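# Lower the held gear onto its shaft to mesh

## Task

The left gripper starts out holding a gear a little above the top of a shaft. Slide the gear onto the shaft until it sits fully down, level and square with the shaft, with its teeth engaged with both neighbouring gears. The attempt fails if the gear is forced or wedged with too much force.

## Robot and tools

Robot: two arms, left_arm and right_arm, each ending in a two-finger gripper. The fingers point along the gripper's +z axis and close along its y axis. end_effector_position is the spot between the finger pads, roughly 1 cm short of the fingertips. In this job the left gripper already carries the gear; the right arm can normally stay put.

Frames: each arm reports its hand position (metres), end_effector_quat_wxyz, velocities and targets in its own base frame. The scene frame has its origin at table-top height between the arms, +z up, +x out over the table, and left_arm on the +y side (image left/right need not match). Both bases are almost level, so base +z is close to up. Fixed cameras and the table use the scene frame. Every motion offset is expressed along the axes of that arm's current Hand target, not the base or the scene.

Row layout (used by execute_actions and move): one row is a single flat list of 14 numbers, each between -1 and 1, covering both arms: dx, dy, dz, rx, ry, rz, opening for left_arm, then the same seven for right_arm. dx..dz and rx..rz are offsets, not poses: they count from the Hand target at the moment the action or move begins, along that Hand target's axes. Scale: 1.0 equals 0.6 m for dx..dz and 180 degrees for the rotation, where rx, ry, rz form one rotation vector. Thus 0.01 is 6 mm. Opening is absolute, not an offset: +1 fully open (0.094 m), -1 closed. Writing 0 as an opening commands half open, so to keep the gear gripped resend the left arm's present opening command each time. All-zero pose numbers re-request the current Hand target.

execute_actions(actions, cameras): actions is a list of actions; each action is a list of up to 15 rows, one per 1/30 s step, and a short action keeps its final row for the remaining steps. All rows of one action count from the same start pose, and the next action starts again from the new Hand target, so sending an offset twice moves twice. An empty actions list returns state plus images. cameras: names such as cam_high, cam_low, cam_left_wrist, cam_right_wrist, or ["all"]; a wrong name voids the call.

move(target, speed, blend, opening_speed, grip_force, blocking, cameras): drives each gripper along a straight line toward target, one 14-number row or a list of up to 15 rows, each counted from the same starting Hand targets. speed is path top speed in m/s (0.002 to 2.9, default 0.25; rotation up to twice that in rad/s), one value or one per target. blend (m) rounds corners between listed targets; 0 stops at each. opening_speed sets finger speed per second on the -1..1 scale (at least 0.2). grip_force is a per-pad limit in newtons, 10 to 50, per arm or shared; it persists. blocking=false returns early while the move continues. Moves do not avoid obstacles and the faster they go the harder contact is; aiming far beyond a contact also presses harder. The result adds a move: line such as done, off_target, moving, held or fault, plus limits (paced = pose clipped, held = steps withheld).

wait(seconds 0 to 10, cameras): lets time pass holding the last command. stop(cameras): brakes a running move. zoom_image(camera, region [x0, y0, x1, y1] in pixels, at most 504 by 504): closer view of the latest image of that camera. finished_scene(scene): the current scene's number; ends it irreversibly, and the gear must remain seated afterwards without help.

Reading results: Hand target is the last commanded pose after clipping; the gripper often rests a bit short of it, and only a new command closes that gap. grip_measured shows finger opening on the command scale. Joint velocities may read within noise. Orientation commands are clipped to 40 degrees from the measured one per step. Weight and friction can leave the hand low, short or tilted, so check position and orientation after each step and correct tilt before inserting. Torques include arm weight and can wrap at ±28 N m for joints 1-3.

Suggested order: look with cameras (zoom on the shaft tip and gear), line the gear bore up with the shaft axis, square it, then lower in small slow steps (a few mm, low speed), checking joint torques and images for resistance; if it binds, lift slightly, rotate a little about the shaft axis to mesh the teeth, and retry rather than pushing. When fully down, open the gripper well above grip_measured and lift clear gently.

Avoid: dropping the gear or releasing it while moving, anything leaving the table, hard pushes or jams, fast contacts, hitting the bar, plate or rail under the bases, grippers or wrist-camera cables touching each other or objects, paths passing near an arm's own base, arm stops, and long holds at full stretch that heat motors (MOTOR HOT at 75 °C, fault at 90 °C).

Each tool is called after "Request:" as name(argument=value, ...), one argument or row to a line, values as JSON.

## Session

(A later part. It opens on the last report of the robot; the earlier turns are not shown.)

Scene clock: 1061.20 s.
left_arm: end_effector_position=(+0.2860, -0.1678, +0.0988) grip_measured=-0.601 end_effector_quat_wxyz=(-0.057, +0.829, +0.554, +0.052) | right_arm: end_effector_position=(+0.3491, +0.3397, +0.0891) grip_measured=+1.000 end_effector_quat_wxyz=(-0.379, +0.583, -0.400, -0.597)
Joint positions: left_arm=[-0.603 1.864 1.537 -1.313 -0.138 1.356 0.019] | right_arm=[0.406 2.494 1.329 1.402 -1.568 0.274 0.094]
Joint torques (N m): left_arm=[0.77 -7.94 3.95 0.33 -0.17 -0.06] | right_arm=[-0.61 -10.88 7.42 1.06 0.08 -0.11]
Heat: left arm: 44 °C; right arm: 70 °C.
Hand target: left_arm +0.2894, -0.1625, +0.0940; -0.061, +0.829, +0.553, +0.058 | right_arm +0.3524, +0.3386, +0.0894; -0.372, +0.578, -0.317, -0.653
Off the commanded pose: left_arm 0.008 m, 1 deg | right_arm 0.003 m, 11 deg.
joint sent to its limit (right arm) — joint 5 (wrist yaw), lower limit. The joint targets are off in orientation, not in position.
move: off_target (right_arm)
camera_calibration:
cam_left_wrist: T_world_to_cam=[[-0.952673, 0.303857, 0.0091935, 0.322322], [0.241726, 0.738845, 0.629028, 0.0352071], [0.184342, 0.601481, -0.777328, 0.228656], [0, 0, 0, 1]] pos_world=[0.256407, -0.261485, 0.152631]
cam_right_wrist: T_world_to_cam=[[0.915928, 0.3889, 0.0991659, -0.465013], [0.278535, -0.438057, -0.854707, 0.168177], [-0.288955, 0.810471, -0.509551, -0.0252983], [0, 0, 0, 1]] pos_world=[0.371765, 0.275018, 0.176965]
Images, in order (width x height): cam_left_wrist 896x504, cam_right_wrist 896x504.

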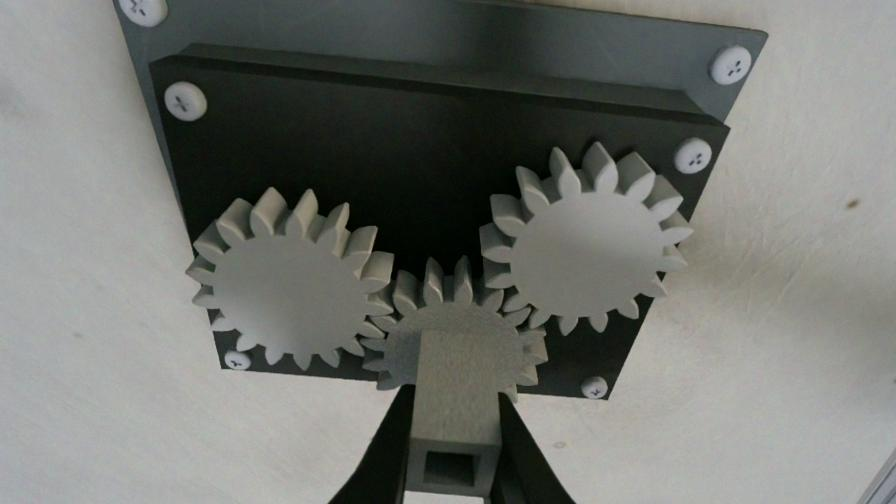

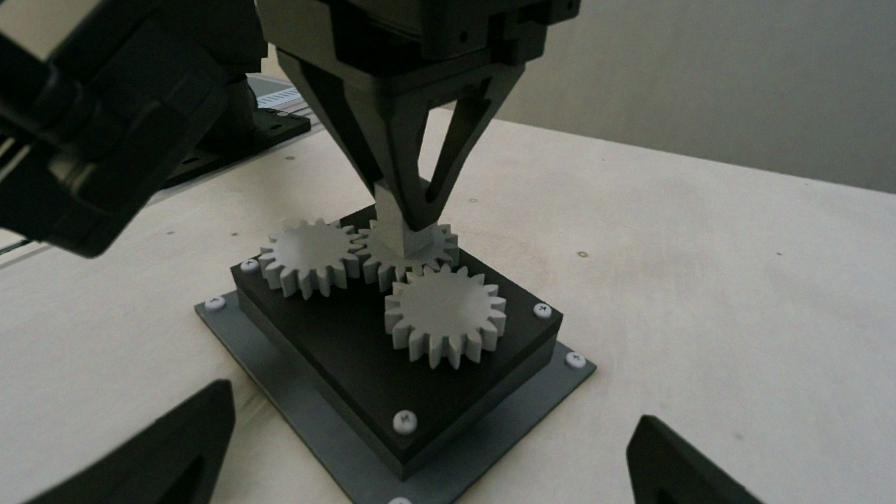

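Request:
move(
  target=[
    [-0.004,0,0.003,0,0,0,-1,0,0,0,0,0,0,1],
    [-0.004,0,0.001,0,0,0,-0.25,0,0,0,0,0,0,1],
  ],
  speed=0.02,
  opening_speed=0.5,
  cameras=["cam_left_wrist","cam_right_wrist"],
)

Request:
zoom_image(
  camera="cam_right_wrist",
  region=[250, 190, 510, 370],
)

Scene clock: 1074.93 s.
left_arm: end_effector_position=(+0.2870, -0.1669, +0.0970) grip_measured=-0.252 end_effector_quat_wxyz=(-0.058, +0.829, +0.553, +0.056) | right_arm: end_effector_position=(+0.3491, +0.3397, +0.0891) grip_measured=+1.000 end_effector_quat_wxyz=(-0.379, +0.583, -0.400, -0.597)
Joint positions: left_arm=[-0.603 1.864 1.53 -1.303 -0.146 1.356 0.035] | right_arm=[0.406 2.494 1.329 1.402 -1.568 0.274 0.094]
Joint torques (N m): left_arm=[0.25 -7.77 4.53 0.28 -0.08 -0.12] | right_arm=[-0.65 -10.88 7.36 1.03 0.07 -0.11]
Heat: left arm: 44 °C; right arm: 70 °C.
Hand target: left_arm +0.2885, -0.1646, +0.0930; -0.061, +0.829, +0.553, +0.059 | right_arm +0.3524, +0.3386, +0.0894; -0.372, +0.578, -0.317, -0.653
Off the commanded pose: left_arm 0.005 m, 1 deg | right_arm 0.003 m, 11 deg.
joint sent to its limit (right arm) — joint 5 (wrist yaw), lower limit. The joint targets are off in orientation, not in position.
move: off_target (right_arm)
camera_calibration:
cam_left_wrist: T_world_to_cam=[[-0.952566, 0.304289, 0.00518294, 0.323511], [0.23838, 0.735436, 0.634278, 0.0353001], [0.189192, 0.605426, -0.773088, 0.225443], [0, 0, 0, 1]] pos_world=[0.257098, -0.260891, 0.150221]
cam_right_wrist: T_world_to_cam=[[0.915928, 0.3889, 0.0991659, -0.465013], [0.278535, -0.438057, -0.854707, 0.168177], [-0.288955, 0.810471, -0.509551, -0.0252983], [0, 0, 0, 1]] pos_world=[0.371765, 0.275018, 0.176965]
Images, in order (width x height): cam_left_wrist 896x504, cam_right_wrist 896x504.

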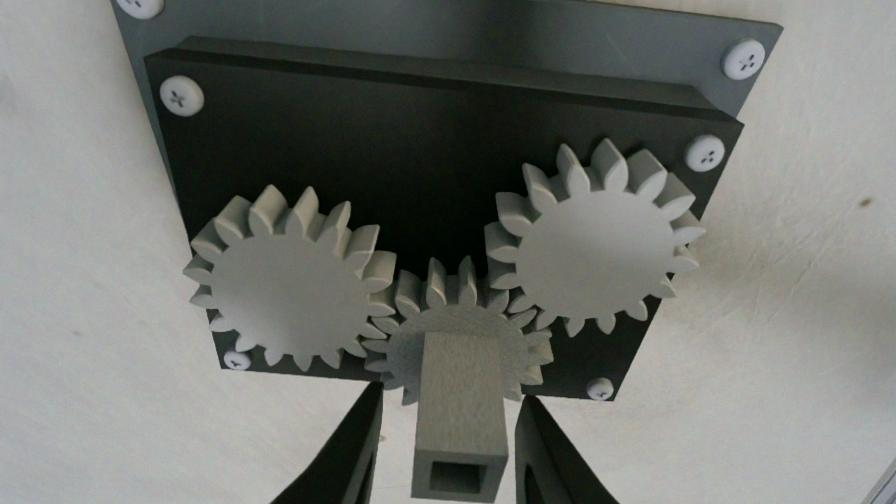

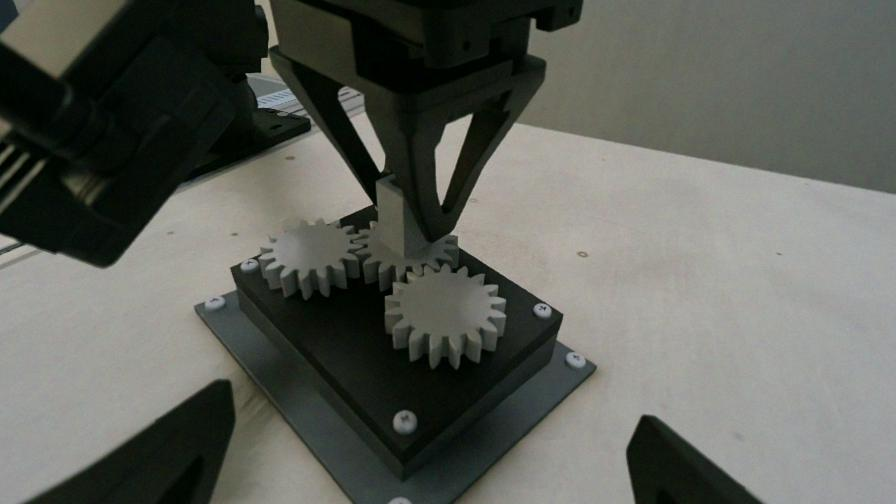

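Scaled by 1.938 from the camera's 896x504 image, which has a finer 1280x720 frame.

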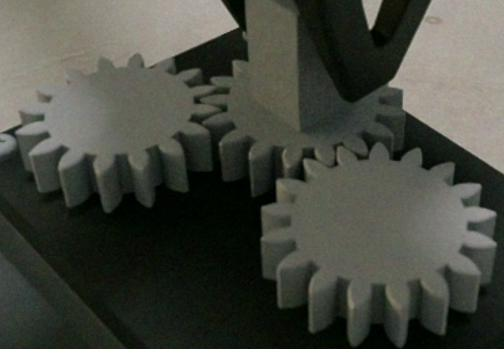

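Request:
move(
  target=[
    [0,0,0,0,0,0,0.1,0.0,0,0,0,0,0,1],
    [0,0,-0.12,0,0,0,0.1,-0.099,0,0.013,0,0,0,1],
  ],
  speed=[0.02,0.12],
  cameras=["cam_left_wrist","cam_right_wrist"],
)

Request:
zoom_image(
  camera="cam_right_wrist",
  region=[240, 230, 540, 450],
)

Request:
zoom_image(
  camera="cam_left_wrist",
  region=[220, 20, 640, 340],
)

Scene clock: 1089.93 s.
left_arm: end_effector_position=(+0.2861, -0.1760, +0.1598) grip_measured=+0.098 end_effector_quat_wxyz=(-0.057, +0.830, +0.552, +0.057) | right_arm: end_effector_position=(+0.3500, +0.3401, +0.1236) grip_measured=+1.000 end_effector_quat_wxyz=(-0.375, +0.580, -0.404, -0.600)
Joint positions: left_arm=[-0.627 1.89 1.814 -1.563 -0.146 1.335 0.052] | right_arm=[0.406 2.411 1.329 1.38 -1.568 0.349 0.094]
Joint torques (N m): left_arm=[-0.38 -7.88 6.98 0.03 -0.05 -0.22] | right_arm=[-0.58 -16.09 7.12 0.91 0.11 0.2]
Heat: left arm: 44 °C; right arm: 72 °C.
Hand target: left_arm +0.2864, -0.1765, +0.1639; -0.061, +0.829, +0.553, +0.058 | right_arm +0.3516, +0.3381, +0.1493; -0.372, +0.578, -0.317, -0.653
Off the commanded pose: left_arm 0.004 m, 1 deg | right_arm 0.026 m, 12 deg.
joint sent to its limit (left arm) — joint 4 (wrist pitch), lower limit. The joint targets still meet the commanded pose.
joint sent to its limit (right arm) — joint 5 (wrist yaw), lower limit. The joint targets are off in orientation, not in position.
move: off_target (right_arm)
camera_calibration:
cam_left_wrist: T_world_to_cam=[[-0.951676, 0.307088, 0.00327025, 0.325712], [0.239227, 0.73461, 0.634916, 0.00179588], [0.192572, 0.605016, -0.772574, 0.278577], [0, 0, 0, 1]] pos_world=[0.255896, -0.269885, 0.213016]
cam_right_wrist: T_world_to_cam=[[0.916888, 0.389782, 0.0859413, -0.468366], [0.268265, -0.442356, -0.855777, 0.202693], [-0.29555, 0.807707, -0.510156, -0.00444385], [0, 0, 0, 1]] pos_world=[0.37375, 0.275813, 0.211445]
Images, in order (width x height): cam_left_wrist 896x504, cam_right_wrist 896x504.

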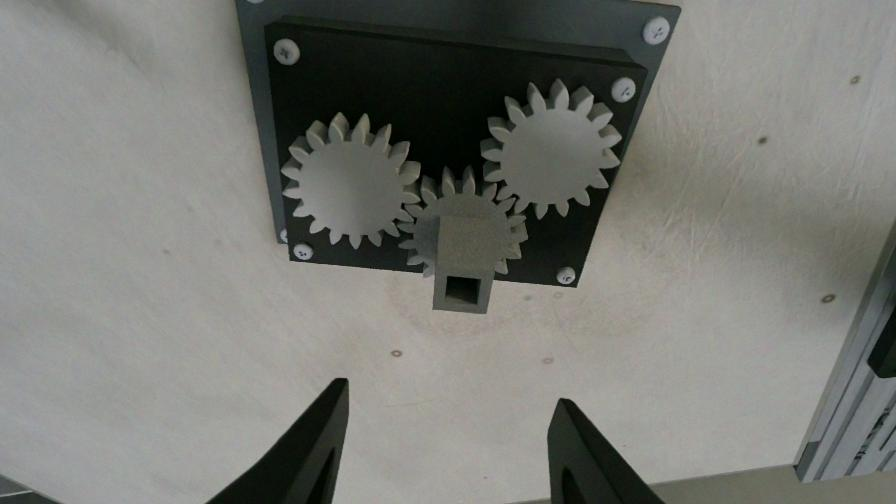

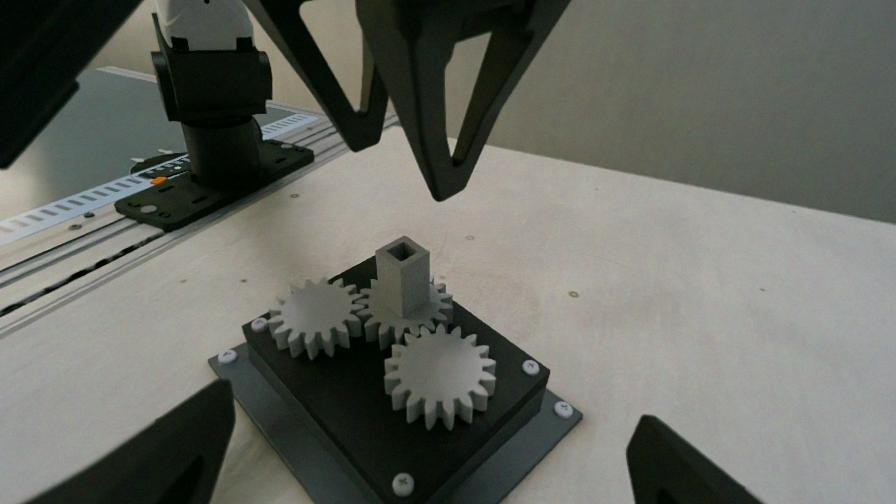

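Scaled by 1.680 from the camera's 896x504 image, which has a finer 1280x720 frame.

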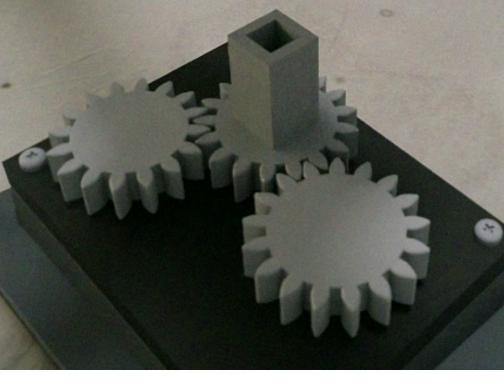

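Scaled by 1.200 from the camera's 896x504 image, which has a finer 1280x720 frame.

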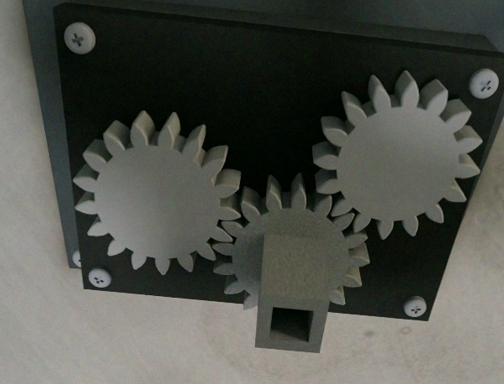

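Seated and meshed.

Request:
finished_scene(
  scene=1,
)

The scene is finished: the task was done.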